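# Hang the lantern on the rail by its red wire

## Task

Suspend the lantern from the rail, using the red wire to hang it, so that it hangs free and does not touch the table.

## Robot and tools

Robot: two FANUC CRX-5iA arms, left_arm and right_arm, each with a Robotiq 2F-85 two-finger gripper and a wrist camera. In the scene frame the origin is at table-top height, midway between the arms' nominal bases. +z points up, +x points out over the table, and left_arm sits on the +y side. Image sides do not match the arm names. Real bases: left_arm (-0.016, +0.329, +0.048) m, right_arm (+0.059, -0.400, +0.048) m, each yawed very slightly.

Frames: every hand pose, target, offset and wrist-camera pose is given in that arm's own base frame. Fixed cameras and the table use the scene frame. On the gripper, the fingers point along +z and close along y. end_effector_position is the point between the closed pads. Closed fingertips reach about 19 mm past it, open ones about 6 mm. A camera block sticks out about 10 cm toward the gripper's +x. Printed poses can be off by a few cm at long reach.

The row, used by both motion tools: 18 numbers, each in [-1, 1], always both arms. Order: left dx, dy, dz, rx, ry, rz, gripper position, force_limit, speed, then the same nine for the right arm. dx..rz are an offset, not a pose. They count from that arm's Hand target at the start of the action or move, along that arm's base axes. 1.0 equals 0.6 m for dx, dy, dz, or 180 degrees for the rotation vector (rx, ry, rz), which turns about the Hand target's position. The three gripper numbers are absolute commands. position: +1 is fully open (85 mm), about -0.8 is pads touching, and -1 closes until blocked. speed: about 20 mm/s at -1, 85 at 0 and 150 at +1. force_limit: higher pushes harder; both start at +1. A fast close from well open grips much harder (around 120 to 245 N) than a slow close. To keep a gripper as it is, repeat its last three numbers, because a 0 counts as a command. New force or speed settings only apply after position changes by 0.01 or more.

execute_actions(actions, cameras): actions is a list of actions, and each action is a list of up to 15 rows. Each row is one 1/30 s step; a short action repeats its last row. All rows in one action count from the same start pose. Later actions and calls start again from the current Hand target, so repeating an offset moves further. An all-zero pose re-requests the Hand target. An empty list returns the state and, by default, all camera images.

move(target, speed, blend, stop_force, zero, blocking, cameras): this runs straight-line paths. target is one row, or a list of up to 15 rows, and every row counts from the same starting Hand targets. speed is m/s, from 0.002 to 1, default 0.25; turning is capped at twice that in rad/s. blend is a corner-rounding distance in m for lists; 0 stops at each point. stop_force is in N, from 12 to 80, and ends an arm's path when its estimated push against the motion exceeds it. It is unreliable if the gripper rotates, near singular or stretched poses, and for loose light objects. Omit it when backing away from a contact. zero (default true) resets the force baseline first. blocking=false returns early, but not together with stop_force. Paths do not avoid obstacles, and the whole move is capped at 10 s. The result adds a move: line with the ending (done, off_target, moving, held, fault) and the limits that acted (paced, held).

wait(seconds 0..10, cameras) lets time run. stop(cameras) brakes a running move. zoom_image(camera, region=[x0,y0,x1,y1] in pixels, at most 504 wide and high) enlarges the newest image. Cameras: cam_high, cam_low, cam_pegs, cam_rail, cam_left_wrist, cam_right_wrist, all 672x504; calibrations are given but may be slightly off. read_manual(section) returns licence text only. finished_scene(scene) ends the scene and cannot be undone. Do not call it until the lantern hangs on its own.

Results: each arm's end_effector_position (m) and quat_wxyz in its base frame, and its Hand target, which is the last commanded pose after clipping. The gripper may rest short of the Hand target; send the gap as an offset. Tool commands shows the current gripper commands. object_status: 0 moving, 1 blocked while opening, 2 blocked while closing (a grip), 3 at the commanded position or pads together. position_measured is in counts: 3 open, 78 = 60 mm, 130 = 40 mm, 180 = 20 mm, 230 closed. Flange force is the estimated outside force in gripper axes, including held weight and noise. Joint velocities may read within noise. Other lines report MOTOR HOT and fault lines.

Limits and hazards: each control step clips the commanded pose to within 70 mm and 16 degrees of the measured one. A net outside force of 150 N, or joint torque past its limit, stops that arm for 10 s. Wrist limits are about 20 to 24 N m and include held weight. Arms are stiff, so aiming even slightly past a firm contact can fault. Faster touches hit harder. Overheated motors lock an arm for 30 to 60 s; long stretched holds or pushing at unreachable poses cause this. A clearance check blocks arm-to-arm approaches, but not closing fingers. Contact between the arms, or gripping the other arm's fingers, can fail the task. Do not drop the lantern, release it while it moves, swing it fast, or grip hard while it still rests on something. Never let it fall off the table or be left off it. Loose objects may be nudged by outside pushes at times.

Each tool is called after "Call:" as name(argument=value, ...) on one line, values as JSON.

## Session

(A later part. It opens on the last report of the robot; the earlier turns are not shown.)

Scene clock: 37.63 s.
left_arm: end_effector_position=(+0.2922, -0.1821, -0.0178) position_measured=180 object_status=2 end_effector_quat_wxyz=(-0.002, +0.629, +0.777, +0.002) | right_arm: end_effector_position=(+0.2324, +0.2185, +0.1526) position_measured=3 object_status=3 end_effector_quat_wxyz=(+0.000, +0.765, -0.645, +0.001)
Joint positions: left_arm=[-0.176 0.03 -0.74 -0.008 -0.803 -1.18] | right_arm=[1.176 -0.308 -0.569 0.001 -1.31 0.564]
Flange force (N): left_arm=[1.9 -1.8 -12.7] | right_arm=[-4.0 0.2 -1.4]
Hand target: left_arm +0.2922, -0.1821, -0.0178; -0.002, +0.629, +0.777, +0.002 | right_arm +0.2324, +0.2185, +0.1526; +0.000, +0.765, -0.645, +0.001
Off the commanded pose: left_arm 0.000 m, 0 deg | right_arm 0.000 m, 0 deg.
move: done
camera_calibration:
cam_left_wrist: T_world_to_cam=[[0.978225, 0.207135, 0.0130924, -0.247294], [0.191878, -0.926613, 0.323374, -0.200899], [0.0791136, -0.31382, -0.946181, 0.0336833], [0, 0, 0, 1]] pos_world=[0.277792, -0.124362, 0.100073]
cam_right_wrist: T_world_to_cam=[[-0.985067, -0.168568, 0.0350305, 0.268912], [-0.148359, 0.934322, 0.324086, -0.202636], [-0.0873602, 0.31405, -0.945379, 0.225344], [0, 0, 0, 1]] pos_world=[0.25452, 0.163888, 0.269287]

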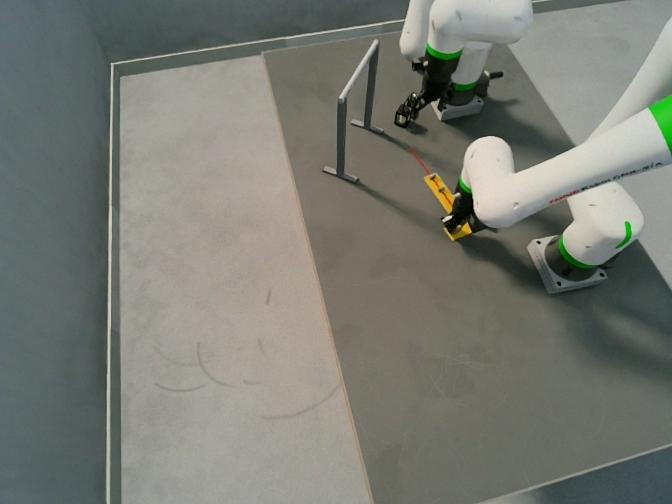

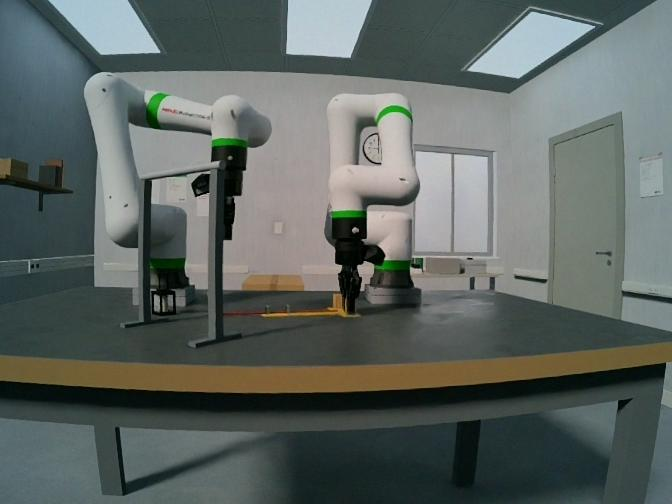

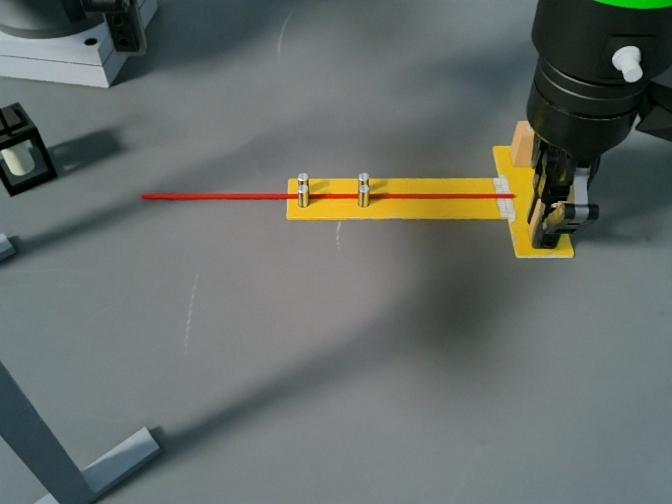

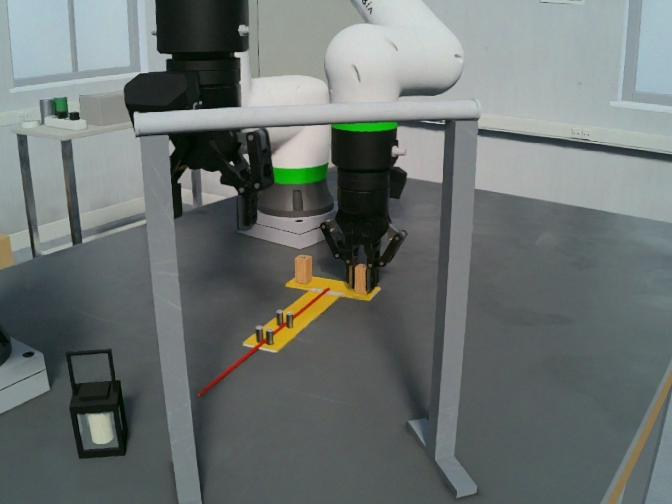

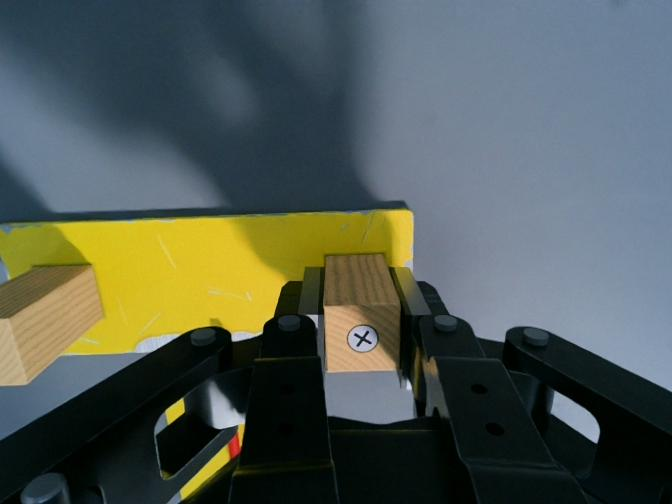

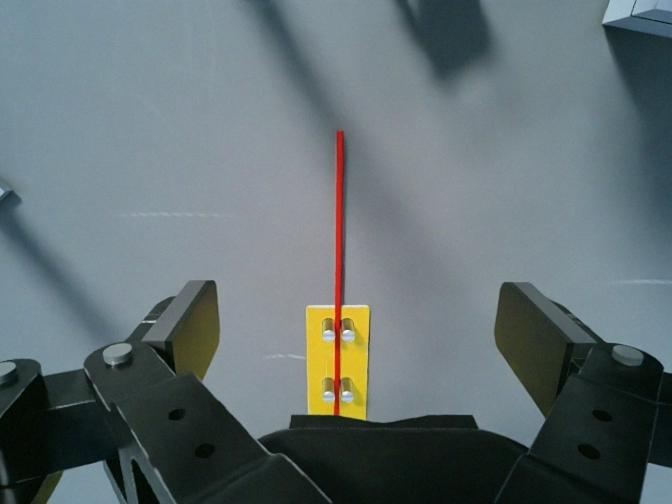

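Call:
move(target=[0,0,0,0,0,0,-1,-0.5,-1,0.005,0,-0.291,0,0,0,0.2,1,0], speed=0.12)

Call:
move(target=[0,0,0,0,0,0,-1,-0.5,-1,0,0,0,0,0,0,-1,-0.3,-1])

Call:
move(target=[0,0,0,0,0,0,-1,-0.5,-1,0.011,-0.066,0,0,0,0,-1,-0.3,-1], speed=0.05, cameras=["cam_pegs","cam_right_wrist","cam_left_wrist"])

Scene clock: 39.90 s.
left_arm: end_effector_position=(+0.2922, -0.1821, -0.0178) position_measured=180 object_status=2 end_effector_quat_wxyz=(-0.002, +0.629, +0.777, +0.002) | right_arm: end_effector_position=(+0.2354, +0.2185, -0.0220) position_measured=104 object_status=3 end_effector_quat_wxyz=(+0.000, +0.765, -0.645, +0.001)
Joint positions: left_arm=[-0.176 0.03 -0.74 -0.008 -0.803 -1.18] | right_arm=[1.166 -0.025 -0.812 0.002 -0.784 0.573]
Flange force (N): left_arm=[1.1 -1.6 -12.2] | right_arm=[-5.7 -2.7 2.4]
Hand target: left_arm +0.2922, -0.1821, -0.0178; -0.002, +0.629, +0.777, +0.002 | right_arm +0.2354, +0.2185, -0.0220; +0.000, +0.765, -0.645, +0.001
Off the commanded pose: left_arm 0.000 m, 0 deg | right_arm 0.000 m, 0 deg.
move: done

Scene clock: 42.50 s.
left_arm: end_effector_position=(+0.2922, -0.1821, -0.0178) position_measured=180 object_status=2 end_effector_quat_wxyz=(-0.002, +0.629, +0.777, +0.002) | right_arm: end_effector_position=(+0.2354, +0.2185, -0.0220) position_measured=224 object_status=0 end_effector_quat_wxyz=(+0.000, +0.765, -0.645, +0.001)
Joint positions: left_arm=[-0.176 0.03 -0.74 -0.008 -0.803 -1.18] | right_arm=[1.166 -0.025 -0.812 0.002 -0.784 0.573]
Flange force (N): left_arm=[1.3 -1.7 -12.5] | right_arm=[-5.6 -0.4 1.5]
Hand target: left_arm +0.2922, -0.1821, -0.0178; -0.002, +0.629, +0.777, +0.002 | right_arm +0.2354, +0.2185, -0.0220; +0.000, +0.765, -0.645, +0.001
Off the commanded pose: left_arm 0.000 m, 0 deg | right_arm 0.000 m, 0 deg.
move: done

Scene clock: 43.63 s.
left_arm: end_effector_position=(+0.2922, -0.1821, -0.0178) position_measured=180 object_status=2 end_effector_quat_wxyz=(-0.002, +0.629, +0.777, +0.002) | right_arm: end_effector_position=(+0.2421, +0.1789, -0.0219) position_measured=224 object_status=2 end_effector_quat_wxyz=(+0.000, +0.765, -0.645, +0.001)
Joint positions: left_arm=[-0.176 0.03 -0.74 -0.007 -0.803 -1.18] | right_arm=[1.085 -0.082 -0.865 0.002 -0.788 0.654]
Flange force (N): left_arm=[-0.9 -1.3 -7.6] | right_arm=[-8.0 0.3 1.1]
Hand target: left_arm +0.2922, -0.1821, -0.0178; -0.002, +0.629, +0.777, +0.002 | right_arm +0.2420, +0.1789, -0.0220; +0.000, +0.765, -0.645, +0.001
Off the commanded pose: left_arm 0.000 m, 0 deg | right_arm 0.000 m, 0 deg.
move: done
camera_calibration:
cam_left_wrist: T_world_to_cam=[[0.978208, 0.20722, 0.0130426, -0.247253], [0.191964, -0.926554, 0.323493, -0.201019], [0.0791189, -0.31394, -0.946141, 0.0336316], [0, 0, 0, 1]] pos_world=[0.277792, -0.124461, 0.100073]
cam_right_wrist: T_world_to_cam=[[-0.985042, -0.168743, 0.0348995, 0.277853], [-0.148584, 0.934351, 0.3239, -0.107648], [-0.0872642, 0.313869, -0.945448, 0.073528], [0, 0, 0, 1]] pos_world=[0.264119, 0.124388, 0.094687]
Images, in order (width x height): cam_pegs 672x504, cam_left_wrist 672x504, cam_right_wrist 672x504.

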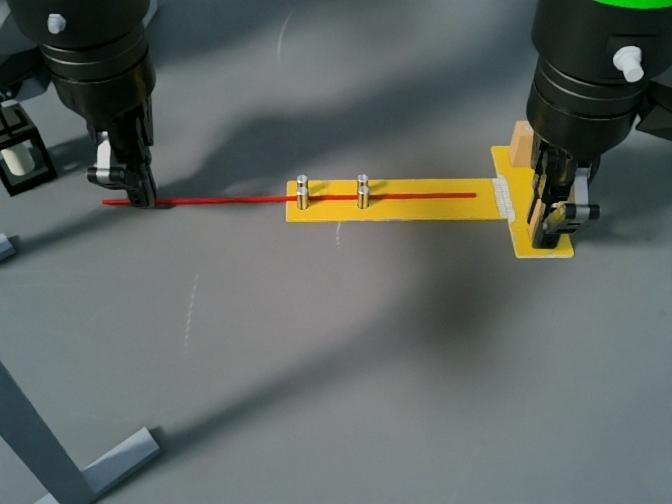

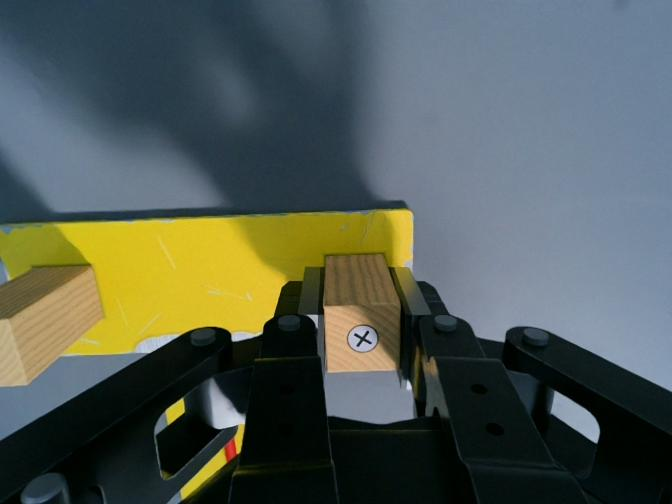

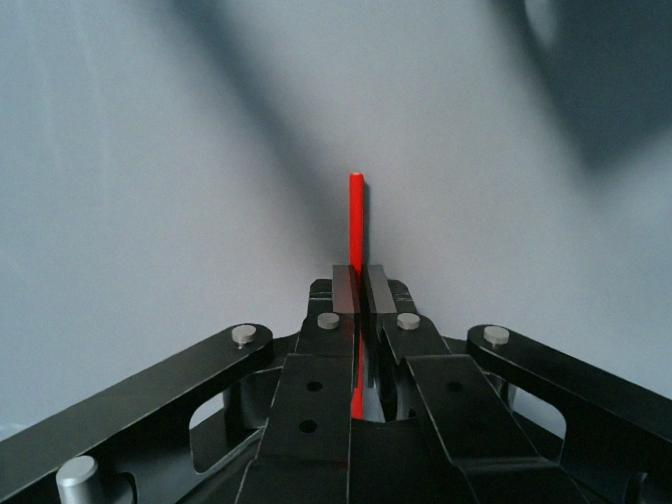

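Call:
move(target=[0,0,0,0,0,0,-1,-0.5,-1,0,0,0,0,0,0,0.1,1,0])

Call:
move(target=[[0,0,0,0,0,0,-1,-0.5,-1,0,0,0.17,0,0,0,0.1,1,0],[0,0,0,0,0,0,-1,-0.5,-1,-0.037,0.452,0.17,0.11,0.019,0,-1,1,0],[0,0,0,0,0,0,-1,-0.5,-1,-0.037,0.452,0.01,0.11,0.019,0,-1,1,0]], speed=[0.15,0.2,0.06], cameras=["cam_pegs","cam_right_wrist","cam_left_wrist"])

Scene clock: 46.70 s.
left_arm: end_effector_position=(+0.2922, -0.1821, -0.0178) position_measured=180 object_status=2 end_effector_quat_wxyz=(-0.002, +0.629, +0.777, +0.002) | right_arm: end_effector_position=(+0.2420, +0.1789, -0.0220) position_measured=117 object_status=0 end_effector_quat_wxyz=(+0.000, +0.765, -0.645, +0.001)
Joint positions: left_arm=[-0.176 0.03 -0.74 -0.008 -0.803 -1.18] | right_arm=[1.085 -0.082 -0.865 0.002 -0.788 0.654]
Flange force (N): left_arm=[1.0 -2.0 -10.0] | right_arm=[-5.2 -2.2 1.4]
Hand target: left_arm +0.2922, -0.1821, -0.0178; -0.002, +0.629, +0.777, +0.002 | right_arm +0.2420, +0.1789, -0.0220; +0.000, +0.765, -0.645, +0.001
Off the commanded pose: left_arm 0.000 m, 0 deg | right_arm 0.000 m, 0 deg.
move: done

Scene clock: 52.20 s.
left_arm: end_effector_position=(+0.2922, -0.1821, -0.0178) position_measured=180 object_status=2 end_effector_quat_wxyz=(-0.002, +0.629, +0.777, +0.002) | right_arm: end_effector_position=(+0.2198, +0.4501, -0.0160) position_measured=232 object_status=3 end_effector_quat_wxyz=(-0.112, +0.753, -0.635, -0.133)
Joint positions: left_arm=[-0.176 0.03 -0.74 -0.008 -0.803 -1.18] | right_arm=[1.269 0.235 -0.468 -0.29 -0.573 0.692]
Flange force (N): left_arm=[0.8 -1.3 -9.7] | right_arm=[-4.8 -4.1 5.9]
Hand target: left_arm +0.2922, -0.1821, -0.0178; -0.002, +0.629, +0.777, +0.002 | right_arm +0.2198, +0.4501, -0.0160; -0.112, +0.753, -0.635, -0.133
Off the commanded pose: left_arm 0.000 m, 0 deg | right_arm 0.000 m, 0 deg.
move: done
camera_calibration:
cam_left_wrist: T_world_to_cam=[[0.978229, 0.207115, 0.0130992, -0.247298], [0.191858, -0.926618, 0.323374, -0.200893], [0.0791136, -0.31382, -0.946181, 0.0336833], [0, 0, 0, 1]] pos_world=[0.277792, -0.124362, 0.100074]
cam_right_wrist: T_world_to_cam=[[-0.982995, -0.180559, 0.0334605, 0.306297], [-0.119635, 0.767926, 0.629267, -0.292825], [-0.139315, 0.614563, -0.776469, -0.129082], [0, 0, 0, 1]] pos_world=[0.248073, 0.359502, 0.0737885]
Images, in order (width x height): cam_pegs 672x504, cam_left_wrist 672x504, cam_right_wrist 672x504.

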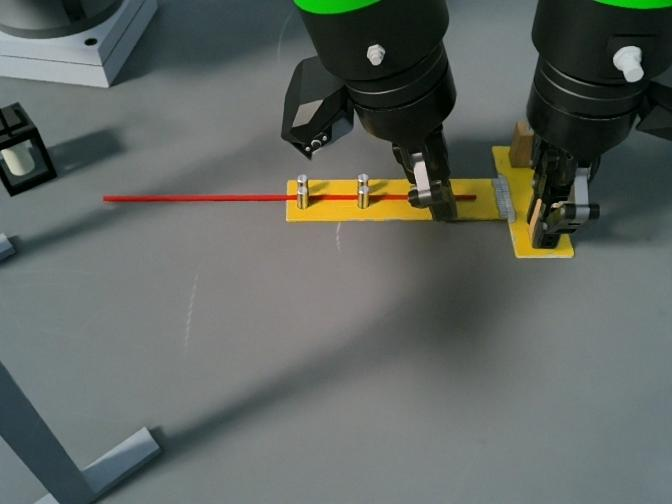

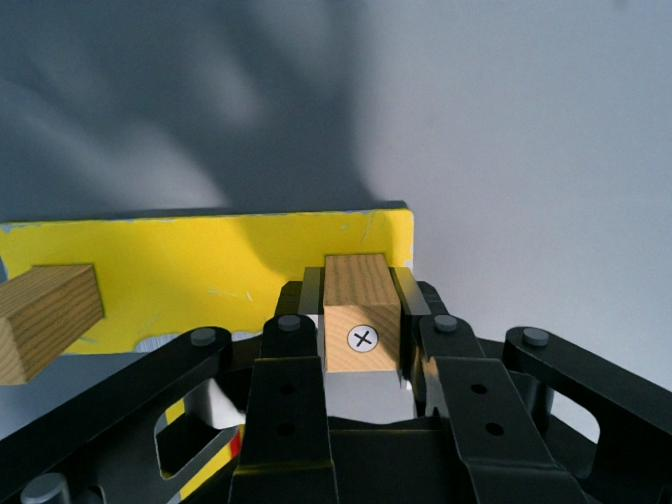

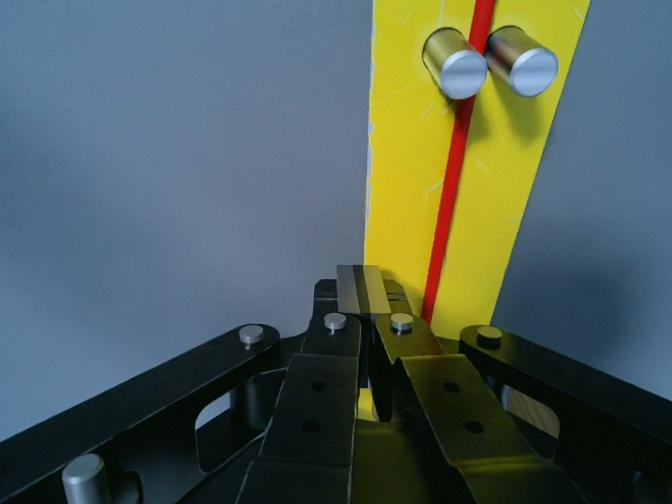

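Call:
move(target=[[0,0,0,0,0,0,-1,-0.5,-1,-0.075,-0.002,0,0,0,0,-1,1,0],[0,0,0,0,0,0,-1,-0.5,-1,-0.128,-0.039,0,0,0,0,-1,1,0],[0,0,0,0,0,0,-1,-0.5,-1,-0.156,-0.098,0,0,0,0,-1,1,0]], speed=0.04, blend=0.012, cameras=["cam_pegs","cam_right_wrist","cam_left_wrist"])

Scene clock: 55.83 s.
left_arm: end_effector_position=(+0.2922, -0.1821, -0.0178) position_measured=180 object_status=2 end_effector_quat_wxyz=(-0.002, +0.629, +0.777, +0.002) | right_arm: end_effector_position=(+0.1262, +0.3913, -0.0160) position_measured=232 object_status=3 end_effector_quat_wxyz=(-0.112, +0.753, -0.635, -0.133)
Joint positions: left_arm=[-0.176 0.03 -0.74 -0.008 -0.803 -1.18] | right_arm=[1.515 0.006 -0.771 -0.173 -0.458 0.367]
Flange force (N): left_arm=[1.0 -1.5 -10.0] | right_arm=[-5.1 -3.3 4.0]
Hand target: left_arm +0.2922, -0.1821, -0.0178; -0.002, +0.629, +0.777, +0.002 | right_arm +0.1262, +0.3913, -0.0160; -0.112, +0.753, -0.635, -0.133
Off the commanded pose: left_arm 0.000 m, 0 deg | right_arm 0.000 m, 0 deg.
move: done
camera_calibration:
cam_left_wrist: T_world_to_cam=[[0.978225, 0.207135, 0.0130924, -0.247294], [0.191878, -0.926613, 0.323374, -0.200899], [0.0791136, -0.31382, -0.946181, 0.0336833], [0, 0, 0, 1]] pos_world=[0.277792, -0.124362, 0.100073]
cam_right_wrist: T_world_to_cam=[[-0.983009, -0.180498, 0.0333843, 0.203759], [-0.119636, 0.767934, 0.629258, -0.258859], [-0.139217, 0.614572, -0.776479, -0.105988], [0, 0, 0, 1]] pos_world=[0.154573, 0.300702, 0.0737887]
Images, in order (width x height): cam_pegs 672x504, cam_left_wrist 672x504, cam_right_wrist 672x504.

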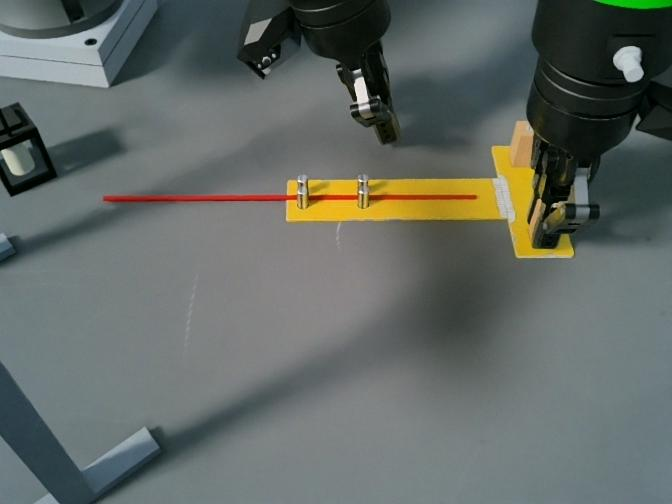

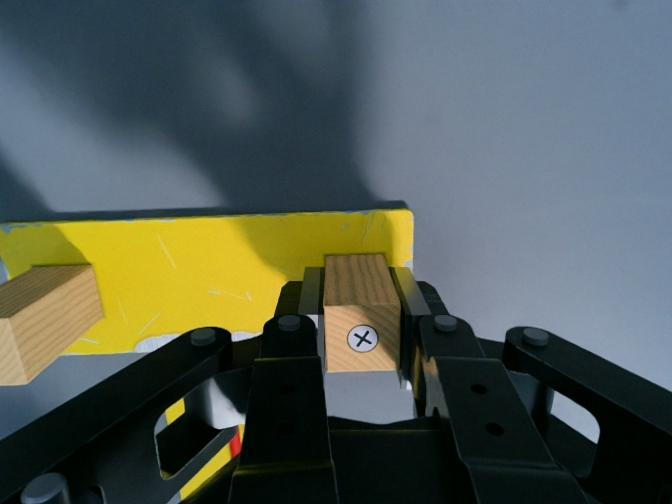

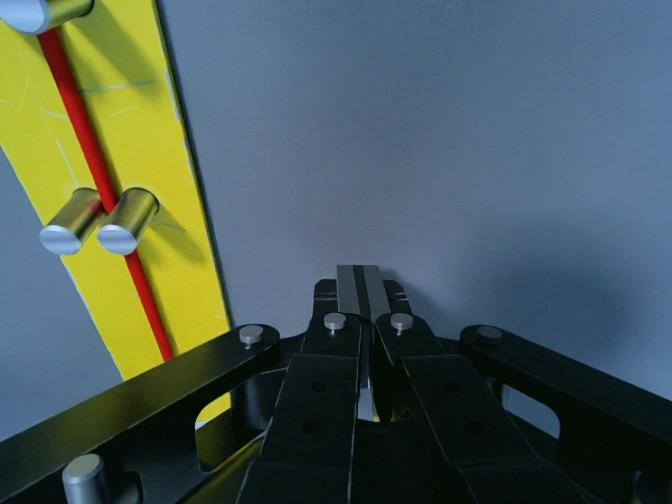

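Call:
move(target=[[0,0,0,0,0,0,-1,-0.5,-1,0,0,0.08,0,0,0,-1,1,0],[0,0,0,0,0,0,-1,-0.5,-1,0.156,0.098,0.08,0,0,0,-1,1,0],[0,0,0,0,0,0,-1,-0.5,-1,0.156,0.098,0,0,0,0,-1,1,0]], speed=0.12, blend=0.02)

Call:
move(target=[0,0,0,0,0,0,-1,-0.5,-1,0,0,-0.025,0,0,0,-1,1,0], speed=0.01, stop_force=12, cameras=["cam_right_wrist"])

Scene clock: 58.30 s.
left_arm: end_effector_position=(+0.2922, -0.1821, -0.0178) position_measured=180 object_status=2 end_effector_quat_wxyz=(-0.002, +0.629, +0.777, +0.002) | right_arm: end_effector_position=(+0.2198, +0.4500, -0.0160) position_measured=232 object_status=3 end_effector_quat_wxyz=(-0.112, +0.753, -0.635, -0.133)
Joint positions: left_arm=[-0.176 0.03 -0.74 -0.008 -0.803 -1.18] | right_arm=[1.269 0.235 -0.468 -0.29 -0.573 0.692]
Flange force (N): left_arm=[0.8 -1.4 -10.3] | right_arm=[-3.8 -2.6 5.3]
Hand target: left_arm +0.2922, -0.1821, -0.0178; -0.002, +0.629, +0.777, +0.002 | right_arm +0.2198, +0.4501, -0.0160; -0.112, +0.753, -0.635, -0.133
Off the commanded pose: left_arm 0.000 m, 0 deg | right_arm 0.000 m, 0 deg.
move: done

Scene clock: 59.53 s.
left_arm: end_effector_position=(+0.2922, -0.1821, -0.0178) position_measured=180 object_status=2 end_effector_quat_wxyz=(-0.002, +0.629, +0.777, +0.002) | right_arm: end_effector_position=(+0.2198, +0.4501, -0.0222) position_measured=232 object_status=3 end_effector_quat_wxyz=(-0.112, +0.753, -0.635, -0.133)
Joint positions: left_arm=[-0.176 0.03 -0.74 -0.008 -0.803 -1.18] | right_arm=[1.268 0.248 -0.469 -0.297 -0.559 0.701]
Flange force (N): left_arm=[-0.3 -3.0 -6.9] | right_arm=[-6.2 3.1 -21.4]
Hand target: left_arm +0.2922, -0.1821, -0.0178; -0.002, +0.629, +0.777, +0.002 | right_arm +0.2198, +0.4501, -0.0222; -0.112, +0.753, -0.635, -0.133 (not the last commanded pose)
Off the commanded pose: left_arm 0.000 m, 0 deg | right_arm 0.009 m, 0 deg.
move: contact (right_arm)
camera_calibration:
cam_right_wrist: T_world_to_cam=[[-0.983008, -0.180506, 0.0333591, 0.306596], [-0.119638, 0.767844, 0.629367, -0.288825], [-0.139219, 0.614682, -0.776392, -0.134031], [0, 0, 0, 1]] pos_world=[0.248173, 0.359501, 0.067489]
Images, in order (width x height): cam_right_wrist 672x504.

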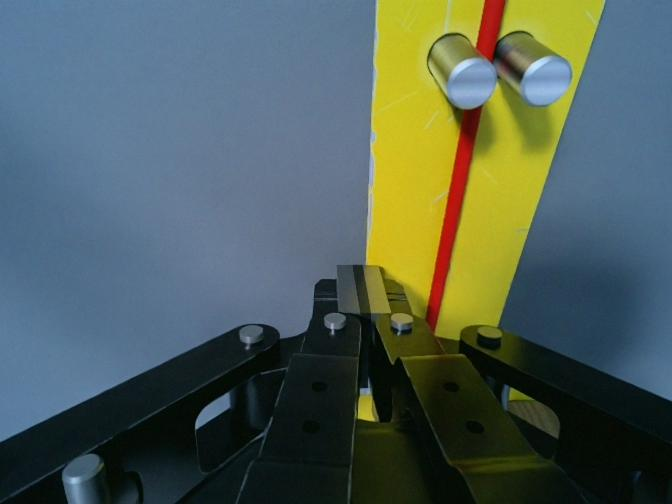

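Call:
move(target=[[0,0,0,0,0,0,-1,-0.5,-1,0,0,0.0035,0,0,0,-1,1,0],[0,0,0,0,0,0,-1,-0.5,-1,-0.075,-0.002,0.0035,0,0,0,-1,1,0]], speed=0.03, cameras=["cam_pegs","cam_right_wrist","cam_left_wrist"])

Scene clock: 62.07 s.
left_arm: end_effector_position=(+0.2921, -0.1821, -0.0178) position_measured=181 object_status=2 end_effector_quat_wxyz=(-0.002, +0.629, +0.777, +0.002) | right_arm: end_effector_position=(+0.1748, +0.4489, -0.0201) position_measured=232 object_status=3 end_effector_quat_wxyz=(-0.112, +0.753, -0.635, -0.133)
Joint positions: left_arm=[-0.176 0.03 -0.741 -0.008 -0.803 -1.18] | right_arm=[1.385 0.191 -0.552 -0.245 -0.51 0.55]
Flange force (N): left_arm=[5.5 -2.2 -18.2] | right_arm=[-2.5 -5.5 3.1]
Hand target: left_arm +0.2922, -0.1821, -0.0178; -0.002, +0.629, +0.777, +0.002 | right_arm +0.1748, +0.4489, -0.0201; -0.112, +0.753, -0.635, -0.133
Off the commanded pose: left_arm 0.000 m, 0 deg | right_arm 0.000 m, 0 deg.
move: done
camera_calibration:
cam_left_wrist: T_world_to_cam=[[0.978225, 0.207135, 0.0130924, -0.247294], [0.191878, -0.926613, 0.323374, -0.200899], [0.0791136, -0.31382, -0.946181, 0.0336833], [0, 0, 0, 1]] pos_world=[0.277792, -0.124362, 0.100073]
cam_right_wrist: T_world_to_cam=[[-0.983008, -0.180506, 0.0333591, 0.262074], [-0.119638, 0.767844, 0.629367, -0.294609], [-0.139219, 0.614682, -0.776392, -0.137927], [0, 0, 0, 1]] pos_world=[0.203173, 0.358301, 0.069589]
Images, in order (width x height): cam_pegs 672x504, cam_left_wrist 672x504, cam_right_wrist 672x504.

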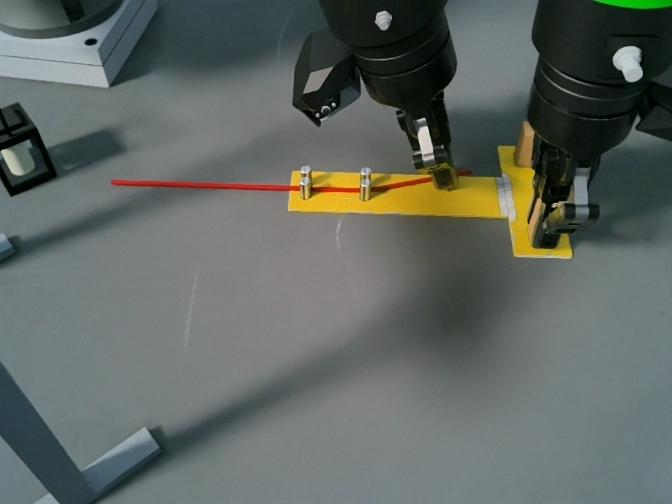

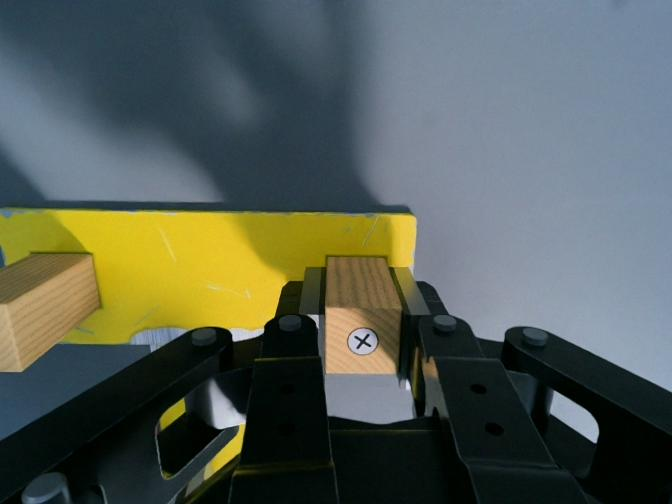

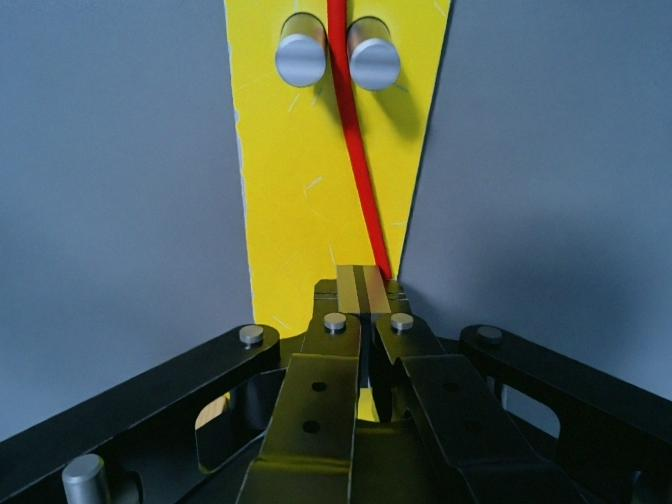

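Call:
move(target=[[0,0,0,0,0,0,-1,-0.5,-1,-0.066,-0.04,0,0,0,0,-1,1,0],[0,0,0,0,0,0,-1,-0.5,-1,-0.097,-0.101,0,0,0,0,-1,1,0],[0,0,0,0,0,0,-1,-0.5,-1,-0.093,-0.165,0,0,0,0,-1,1,0]], speed=0.03, blend=0.012, cameras=["cam_pegs","cam_right_wrist","cam_left_wrist"])

Scene clock: 66.87 s.
left_arm: end_effector_position=(+0.2922, -0.1821, -0.0178) position_measured=181 object_status=2 end_effector_quat_wxyz=(-0.002, +0.629, +0.777, +0.002) | right_arm: end_effector_position=(+0.1190, +0.3499, -0.0201) position_measured=232 object_status=3 end_effector_quat_wxyz=(-0.112, +0.753, -0.635, -0.133)
Joint positions: left_arm=[-0.176 0.03 -0.74 -0.008 -0.803 -1.18] | right_arm=[1.536 -0.096 -0.885 -0.161 -0.444 0.339]
Flange force (N): left_arm=[0.4 -2.8 -12.6] | right_arm=no reading
Hand target: left_arm +0.2922, -0.1821, -0.0178; -0.002, +0.629, +0.777, +0.002 | right_arm +0.1190, +0.3499, -0.0201; -0.112, +0.753, -0.635, -0.133
Off the commanded pose: left_arm 0.000 m, 0 deg | right_arm 0.000 m, 0 deg.
move: done
camera_calibration:
cam_left_wrist: T_world_to_cam=[[0.978225, 0.207135, 0.0130924, -0.247294], [0.191878, -0.926613, 0.323374, -0.200899], [0.0791136, -0.31382, -0.946181, 0.0336833], [0, 0, 0, 1]] pos_world=[0.277792, -0.124362, 0.100073]
cam_right_wrist: T_world_to_cam=[[-0.983008, -0.180506, 0.0333591, 0.189352], [-0.119638, 0.767844, 0.629367, -0.225269], [-0.139219, 0.614682, -0.776392, -0.0848423], [0, 0, 0, 1]] pos_world=[0.147373, 0.259301, 0.069589]
Images, in order (width x height): cam_pegs 672x504, cam_left_wrist 672x504, cam_right_wrist 672x504.

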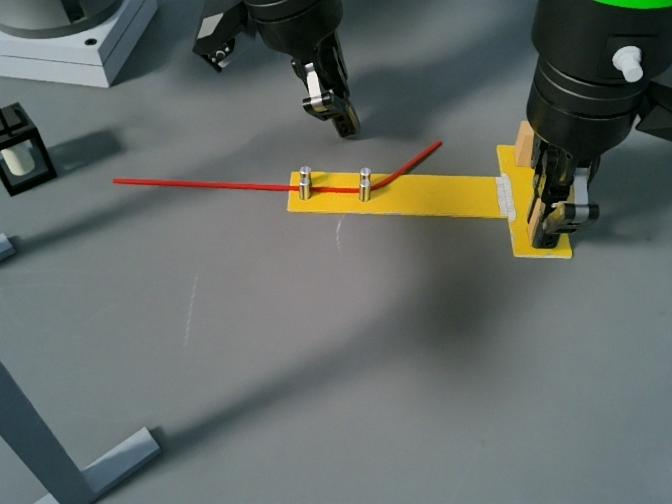

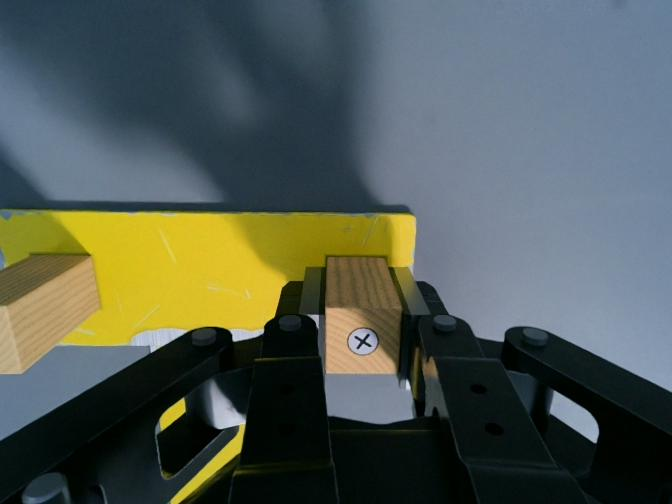

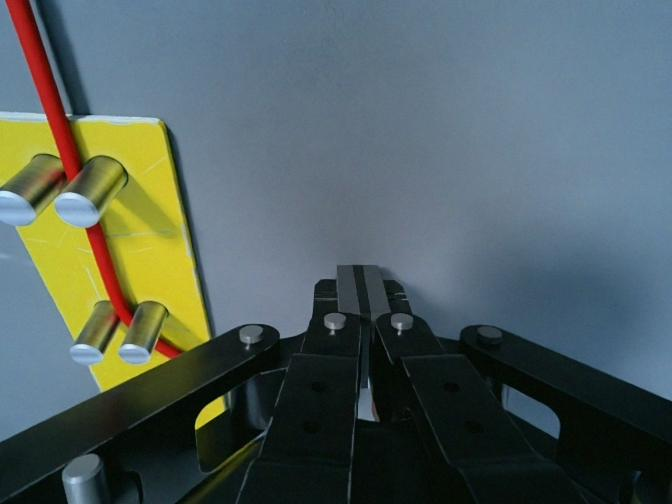

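Call:
move(target=[[0,0,0,0,0,0,-1,-0.5,-1,0,0,0.08,-0.11,-0.019,0,-1,1,0],[0,0,0,0,0,0,-1,-0.5,-1,0.052,0.17,0.08,-0.11,-0.019,0,-1,1,0]], speed=0.15, blend=0.02)

Call:
move(target=[0,0,0,0,0,0,-1,-0.5,-1,0,0,-0.087,0,0,0,-1,1,0], speed=0.03, stop_force=14, cameras=["cam_right_wrist","cam_pegs"])

Scene clock: 69.97 s.
left_arm: end_effector_position=(+0.2922, -0.1821, -0.0178) position_measured=181 object_status=2 end_effector_quat_wxyz=(-0.002, +0.629, +0.777, +0.002) | right_arm: end_effector_position=(+0.1457, +0.4367, +0.0281) position_measured=232 object_status=3 end_effector_quat_wxyz=(-0.001, +0.764, -0.645, +0.001)
Joint positions: left_arm=[-0.176 0.03 -0.74 -0.008 -0.803 -1.18] | right_arm=[1.537 0.216 -0.391 0.003 -0.963 0.202]
Flange force (N): left_arm=[0.2 -3.2 -12.7] | right_arm=[-6.9 -1.3 1.4]
Hand target: left_arm +0.2922, -0.1821, -0.0178; -0.002, +0.629, +0.777, +0.002 | right_arm +0.1457, +0.4367, +0.0281; -0.001, +0.764, -0.645, +0.001 (not the last commanded pose)
Off the commanded pose: left_arm 0.000 m, 0 deg | right_arm 0.016 m, 0 deg.
move: held (right_arm; a check stopped the path); limits=held
pose unreachable (right arm): on one or more control steps of this call, first in action 0 (counted from 0), this arm could not follow its commanded pose, so it was not sent that pose on those steps. It may still have moved: this result reports where it is.
cause: moving toward the commanded pose would bring a part of the arm too close to another arm (a part of this arm just beyond joint 5 (wrist pitch) and a part of the left arm just beyond its joint 5 (wrist pitch), where that arm would come to rest).

Scene clock: 72.53 s.
left_arm: end_effector_position=(+0.2922, -0.1821, -0.0178) position_measured=181 object_status=2 end_effector_quat_wxyz=(-0.002, +0.629, +0.777, +0.002) | right_arm: end_effector_position=(+0.1457, +0.4367, -0.0241) position_measured=232 object_status=3 end_effector_quat_wxyz=(-0.001, +0.764, -0.645, +0.001)
Joint positions: left_arm=[-0.176 0.03 -0.74 -0.008 -0.803 -1.18] | right_arm=[1.537 0.302 -0.433 0.003 -0.835 0.201]
Flange force (N): left_arm=[-1.6 -5.4 -7.5] | right_arm=[-7.9 -2.3 -6.0]
Hand target: left_arm +0.2922, -0.1821, -0.0178; -0.002, +0.629, +0.777, +0.002 | right_arm +0.1457, +0.4367, -0.0241; -0.001, +0.764, -0.645, +0.001
Off the commanded pose: left_arm 0.000 m, 0 deg | right_arm 0.000 m, 0 deg.
move: done
camera_calibration:
cam_right_wrist: T_world_to_cam=[[-0.985127, -0.168562, 0.0333415, 0.226428], [-0.148779, 0.933848, 0.325258, -0.361862], [-0.0859619, 0.31546, -0.945037, -0.0186801], [0, 0, 0, 1]] pos_world=[0.167617, 0.381984, 0.0924958]
Images, in order (width x height): cam_pegs 672x504, cam_right_wrist 672x504.

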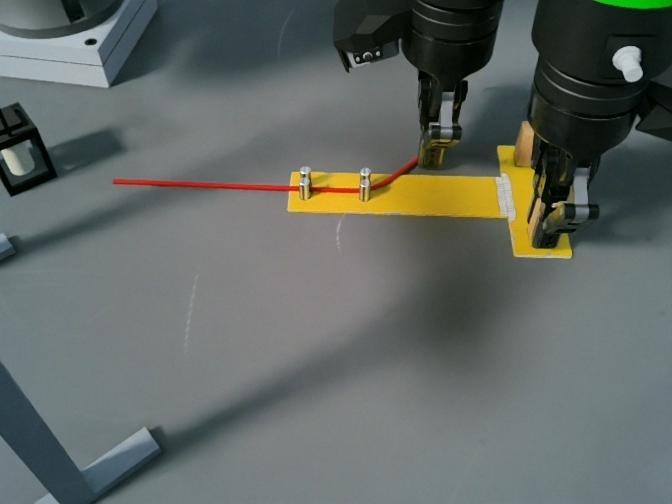

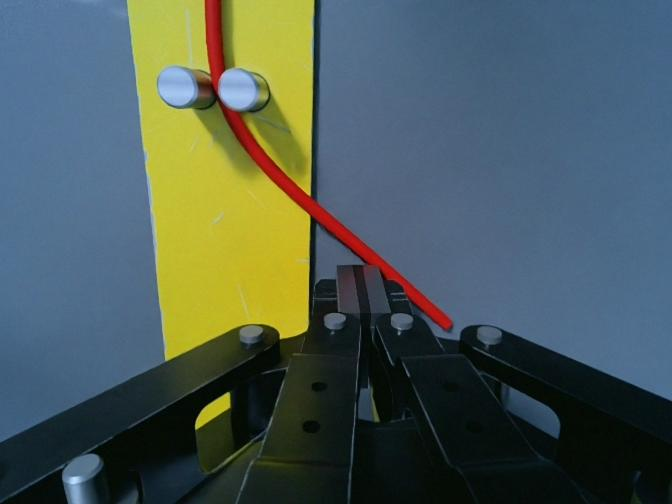

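Call:
move(target=[[0,0,0,0,0,0,-1,-0.5,-1,-0.033,-0.026,0,0,0,0,-1,1,0],[0,0,0,0,0,0,-1,-0.5,-1,-0.054,-0.075,0,0,0,0,-1,1,0],[0,0,0,0,0,0,-1,-0.5,-1,-0.05,-0.139,0,0,0,0,-1,1,0],[0,0,0,0,0,0,-1,-0.5,-1,-0.02,-0.186,0,0,0,0,-1,1,0]], speed=0.03, blend=0.012, cameras=["cam_pegs","cam_right_wrist","cam_left_wrist"])

Scene clock: 77.37 s.
left_arm: end_effector_position=(+0.2922, -0.1821, -0.0178) position_measured=181 object_status=2 end_effector_quat_wxyz=(-0.002, +0.629, +0.777, +0.002) | right_arm: end_effector_position=(+0.1337, +0.3251, -0.0240) position_measured=232 object_status=3 end_effector_quat_wxyz=(-0.001, +0.764, -0.645, +0.001)
Joint positions: left_arm=[-0.176 0.03 -0.74 -0.008 -0.803 -1.18] | right_arm=[1.562 0.058 -0.735 0.004 -0.777 0.176]
Flange force (N): left_arm=[-11.6 -9.8 -2.3] | right_arm=[-27.8 1.5 -26.7]
Hand target: left_arm +0.2922, -0.1821, -0.0178; -0.002, +0.629, +0.777, +0.002 | right_arm +0.1337, +0.3251, -0.0241; -0.001, +0.764, -0.645, +0.001
Off the commanded pose: left_arm 0.000 m, 0 deg | right_arm 0.000 m, 0 deg.
move: done
camera_calibration:
cam_left_wrist: T_world_to_cam=[[0.978225, 0.207135, 0.0130924, -0.247294], [0.191878, -0.926613, 0.323374, -0.200899], [0.0791136, -0.31382, -0.946181, 0.0336833], [0, 0, 0, 1]] pos_world=[0.277792, -0.124362, 0.100073]
cam_right_wrist: T_world_to_cam=[[-0.985128, -0.168559, 0.0333269, 0.195795], [-0.14877, 0.933808, 0.325377, -0.259432], [-0.0859663, 0.31558, -0.944997, 0.0154586], [0, 0, 0, 1]] pos_world=[0.155617, 0.270384, 0.0924962]
Images, in order (width x height): cam_pegs 672x504, cam_left_wrist 672x504, cam_right_wrist 672x504.

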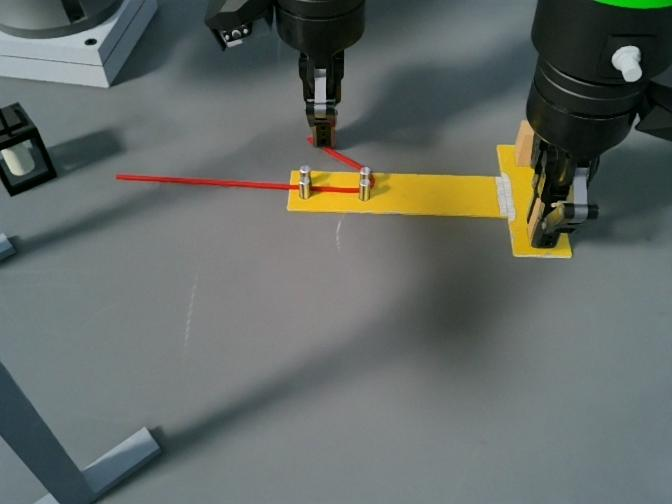

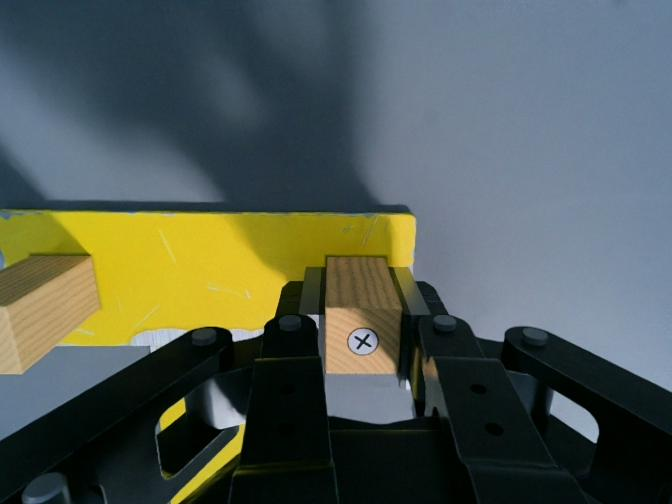

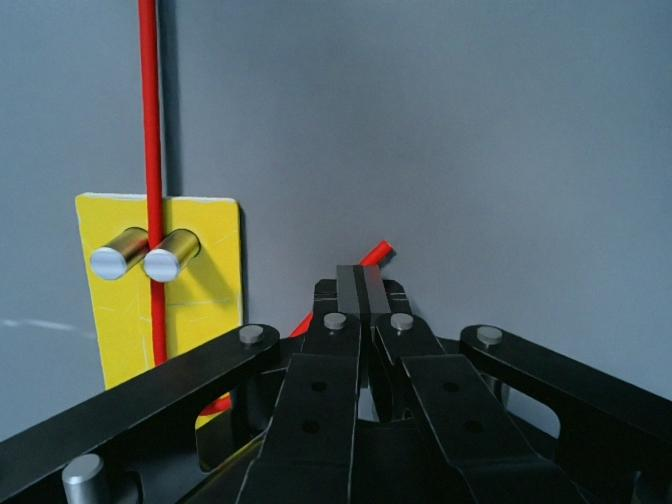

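Call:
move(target=[[0,0,0,0,0,0,-1,-0.5,-1,-0.04,0.03,0,0,0,0,-1,1,0],[0,0,0,0,0,0,-1,-0.5,-1,-0.03,0.03,0.22,0,0,0,-0.2,1,0],[0,0,0,0,0,0,-1,-0.5,-1,0.147,-0.25,0.22,0,0,-0.016,0.2,1,0]], speed=[0.05,0.15,0.25], cameras=["cam_pegs","cam_right_wrist"])

Scene clock: 82.70 s.
left_arm: end_effector_position=(+0.2922, -0.1821, -0.0178) position_measured=181 object_status=2 end_effector_quat_wxyz=(-0.002, +0.629, +0.777, +0.002) | right_arm: end_effector_position=(+0.2219, +0.1751, +0.1079) position_measured=104 object_status=0 end_effector_quat_wxyz=(-0.001, +0.748, -0.664, +0.001)
Joint positions: left_arm=[-0.176 0.03 -0.74 -0.008 -0.803 -1.18] | right_arm=[1.149 -0.388 -0.73 0.002 -1.226 0.541]
Flange force (N): left_arm=[0.3 -2.9 -13.7] | right_arm=[-4.8 0.2 -2.4]
Hand target: left_arm +0.2922, -0.1821, -0.0178; -0.002, +0.629, +0.777, +0.002 | right_arm +0.2219, +0.1751, +0.1079; -0.001, +0.748, -0.664, +0.001
Off the commanded pose: left_arm 0.000 m, 0 deg | right_arm 0.000 m, 0 deg.
move: done
camera_calibration:
cam_right_wrist: T_world_to_cam=[[-0.99236, -0.118773, 0.0333777, 0.245802], [-0.101583, 0.940146, 0.325279, -0.160732], [-0.0700141, 0.319403, -0.945029, 0.190912], [0, 0, 0, 1]] pos_world=[0.240963, 0.119328, 0.224496]
Images, in order (width x height): cam_pegs 672x504, cam_right_wrist 672x504.

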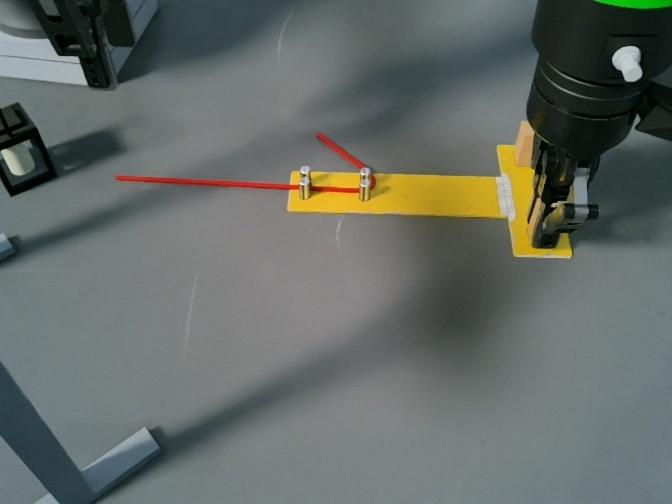

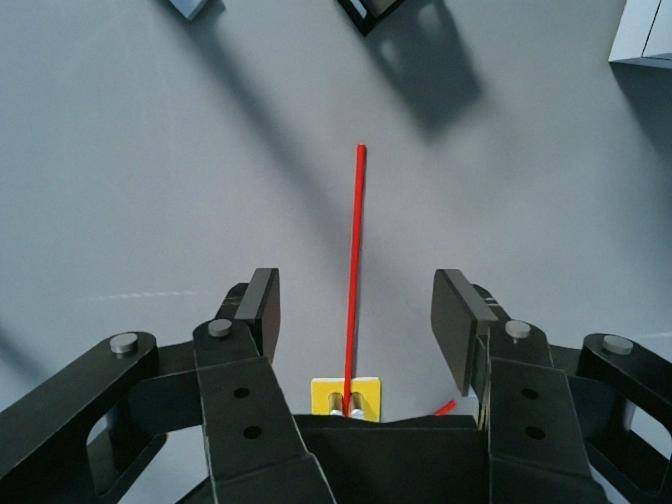

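Call:
move(target=[0,0,0,0,0,0,-1,-0.5,-1,0,0,-0.219,0,0,-0.014,0.2,1,0], speed=0.1)

Call:
move(target=[0,0,0,0,0,0,-1,-0.5,-1,0,0,0,0,0,0,-1,-0.3,-1])

Call:
move(target=[0,0,0,0,0,0,-1,-0.5,-1,-0.011,0.133,0,0,0,0,-1,-0.3,-1], speed=0.04, cameras=["cam_pegs","cam_right_wrist"])

Scene clock: 84.67 s.
left_arm: end_effector_position=(+0.2922, -0.1821, -0.0178) position_measured=181 object_status=2 end_effector_quat_wxyz=(-0.002, +0.629, +0.777, +0.002) | right_arm: end_effector_position=(+0.2219, +0.1751, -0.0234) position_measured=104 object_status=3 end_effector_quat_wxyz=(-0.001, +0.733, -0.680, +0.001)
Joint positions: left_arm=[-0.176 0.03 -0.74 -0.008 -0.803 -1.18] | right_arm=[1.149 -0.136 -0.917 0.003 -0.789 0.495]
Flange force (N): left_arm=[0.2 -2.7 -13.6] | right_arm=[-4.9 -0.7 0.4]
Hand target: left_arm +0.2922, -0.1821, -0.0178; -0.002, +0.629, +0.777, +0.002 | right_arm +0.2219, +0.1751, -0.0235; -0.001, +0.733, -0.680, +0.001
Off the commanded pose: left_arm 0.000 m, 0 deg | right_arm 0.000 m, 0 deg.
move: done

Scene clock: 87.40 s.
left_arm: end_effector_position=(+0.2922, -0.1821, -0.0178) position_measured=181 object_status=2 end_effector_quat_wxyz=(-0.002, +0.629, +0.777, +0.002) | right_arm: end_effector_position=(+0.2219, +0.1751, -0.0235) position_measured=231 object_status=3 end_effector_quat_wxyz=(-0.001, +0.733, -0.680, +0.001)
Joint positions: left_arm=[-0.176 0.03 -0.74 -0.008 -0.803 -1.18] | right_arm=[1.149 -0.136 -0.917 0.003 -0.789 0.495]
Flange force (N): left_arm=[-0.5 -2.3 -11.9] | right_arm=[-3.9 4.3 -27.4]
Hand target: left_arm +0.2922, -0.1821, -0.0178; -0.002, +0.629, +0.777, +0.002 | right_arm +0.2219, +0.1751, -0.0235; -0.001, +0.733, -0.680, +0.001
Off the commanded pose: left_arm 0.000 m, 0 deg | right_arm 0.000 m, 0 deg.
move: done

Scene clock: 89.70 s.
left_arm: end_effector_position=(+0.2922, -0.1821, -0.0178) position_measured=181 object_status=2 end_effector_quat_wxyz=(-0.002, +0.629, +0.777, +0.002) | right_arm: end_effector_position=(+0.2153, +0.2550, -0.0234) position_measured=231 object_status=3 end_effector_quat_wxyz=(-0.001, +0.733, -0.680, +0.001)
Joint positions: left_arm=[-0.176 0.03 -0.74 -0.008 -0.803 -1.18] | right_arm=[1.272 0.011 -0.782 0.003 -0.776 0.372]
Flange force (N): left_arm=[1.4 -1.9 -14.1] | right_arm=[13.8 -1.9 -33.2]
Hand target: left_arm +0.2922, -0.1821, -0.0178; -0.002, +0.629, +0.777, +0.002 | right_arm +0.2153, +0.2549, -0.0235; -0.001, +0.733, -0.680, +0.001
Off the commanded pose: left_arm 0.000 m, 0 deg | right_arm 0.000 m, 0 deg.
move: done
camera_calibration:
cam_right_wrist: T_world_to_cam=[[-0.996616, -0.0751386, 0.0333239, 0.243], [-0.060261, 0.94363, 0.325471, -0.203557], [-0.0559009, 0.322361, -0.944965, 0.0370834], [0, 0, 0, 1]] pos_world=[0.231984, 0.198387, 0.0931965]
Images, in order (width x height): cam_pegs 672x504, cam_right_wrist 672x504.

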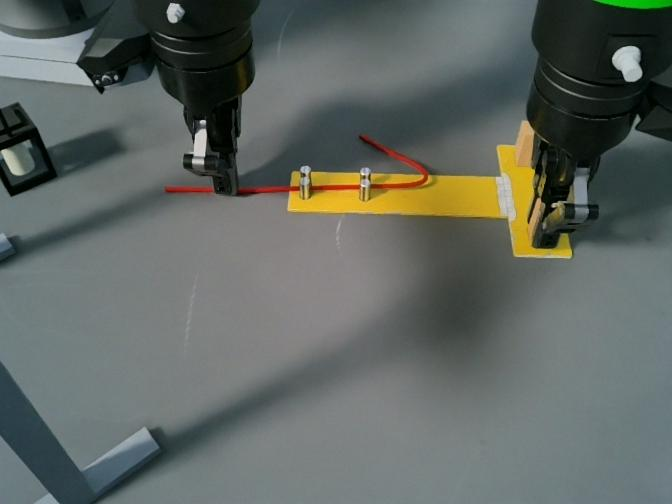

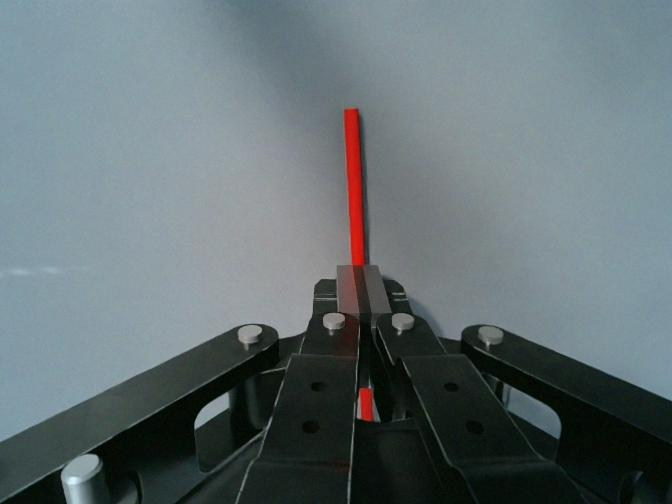

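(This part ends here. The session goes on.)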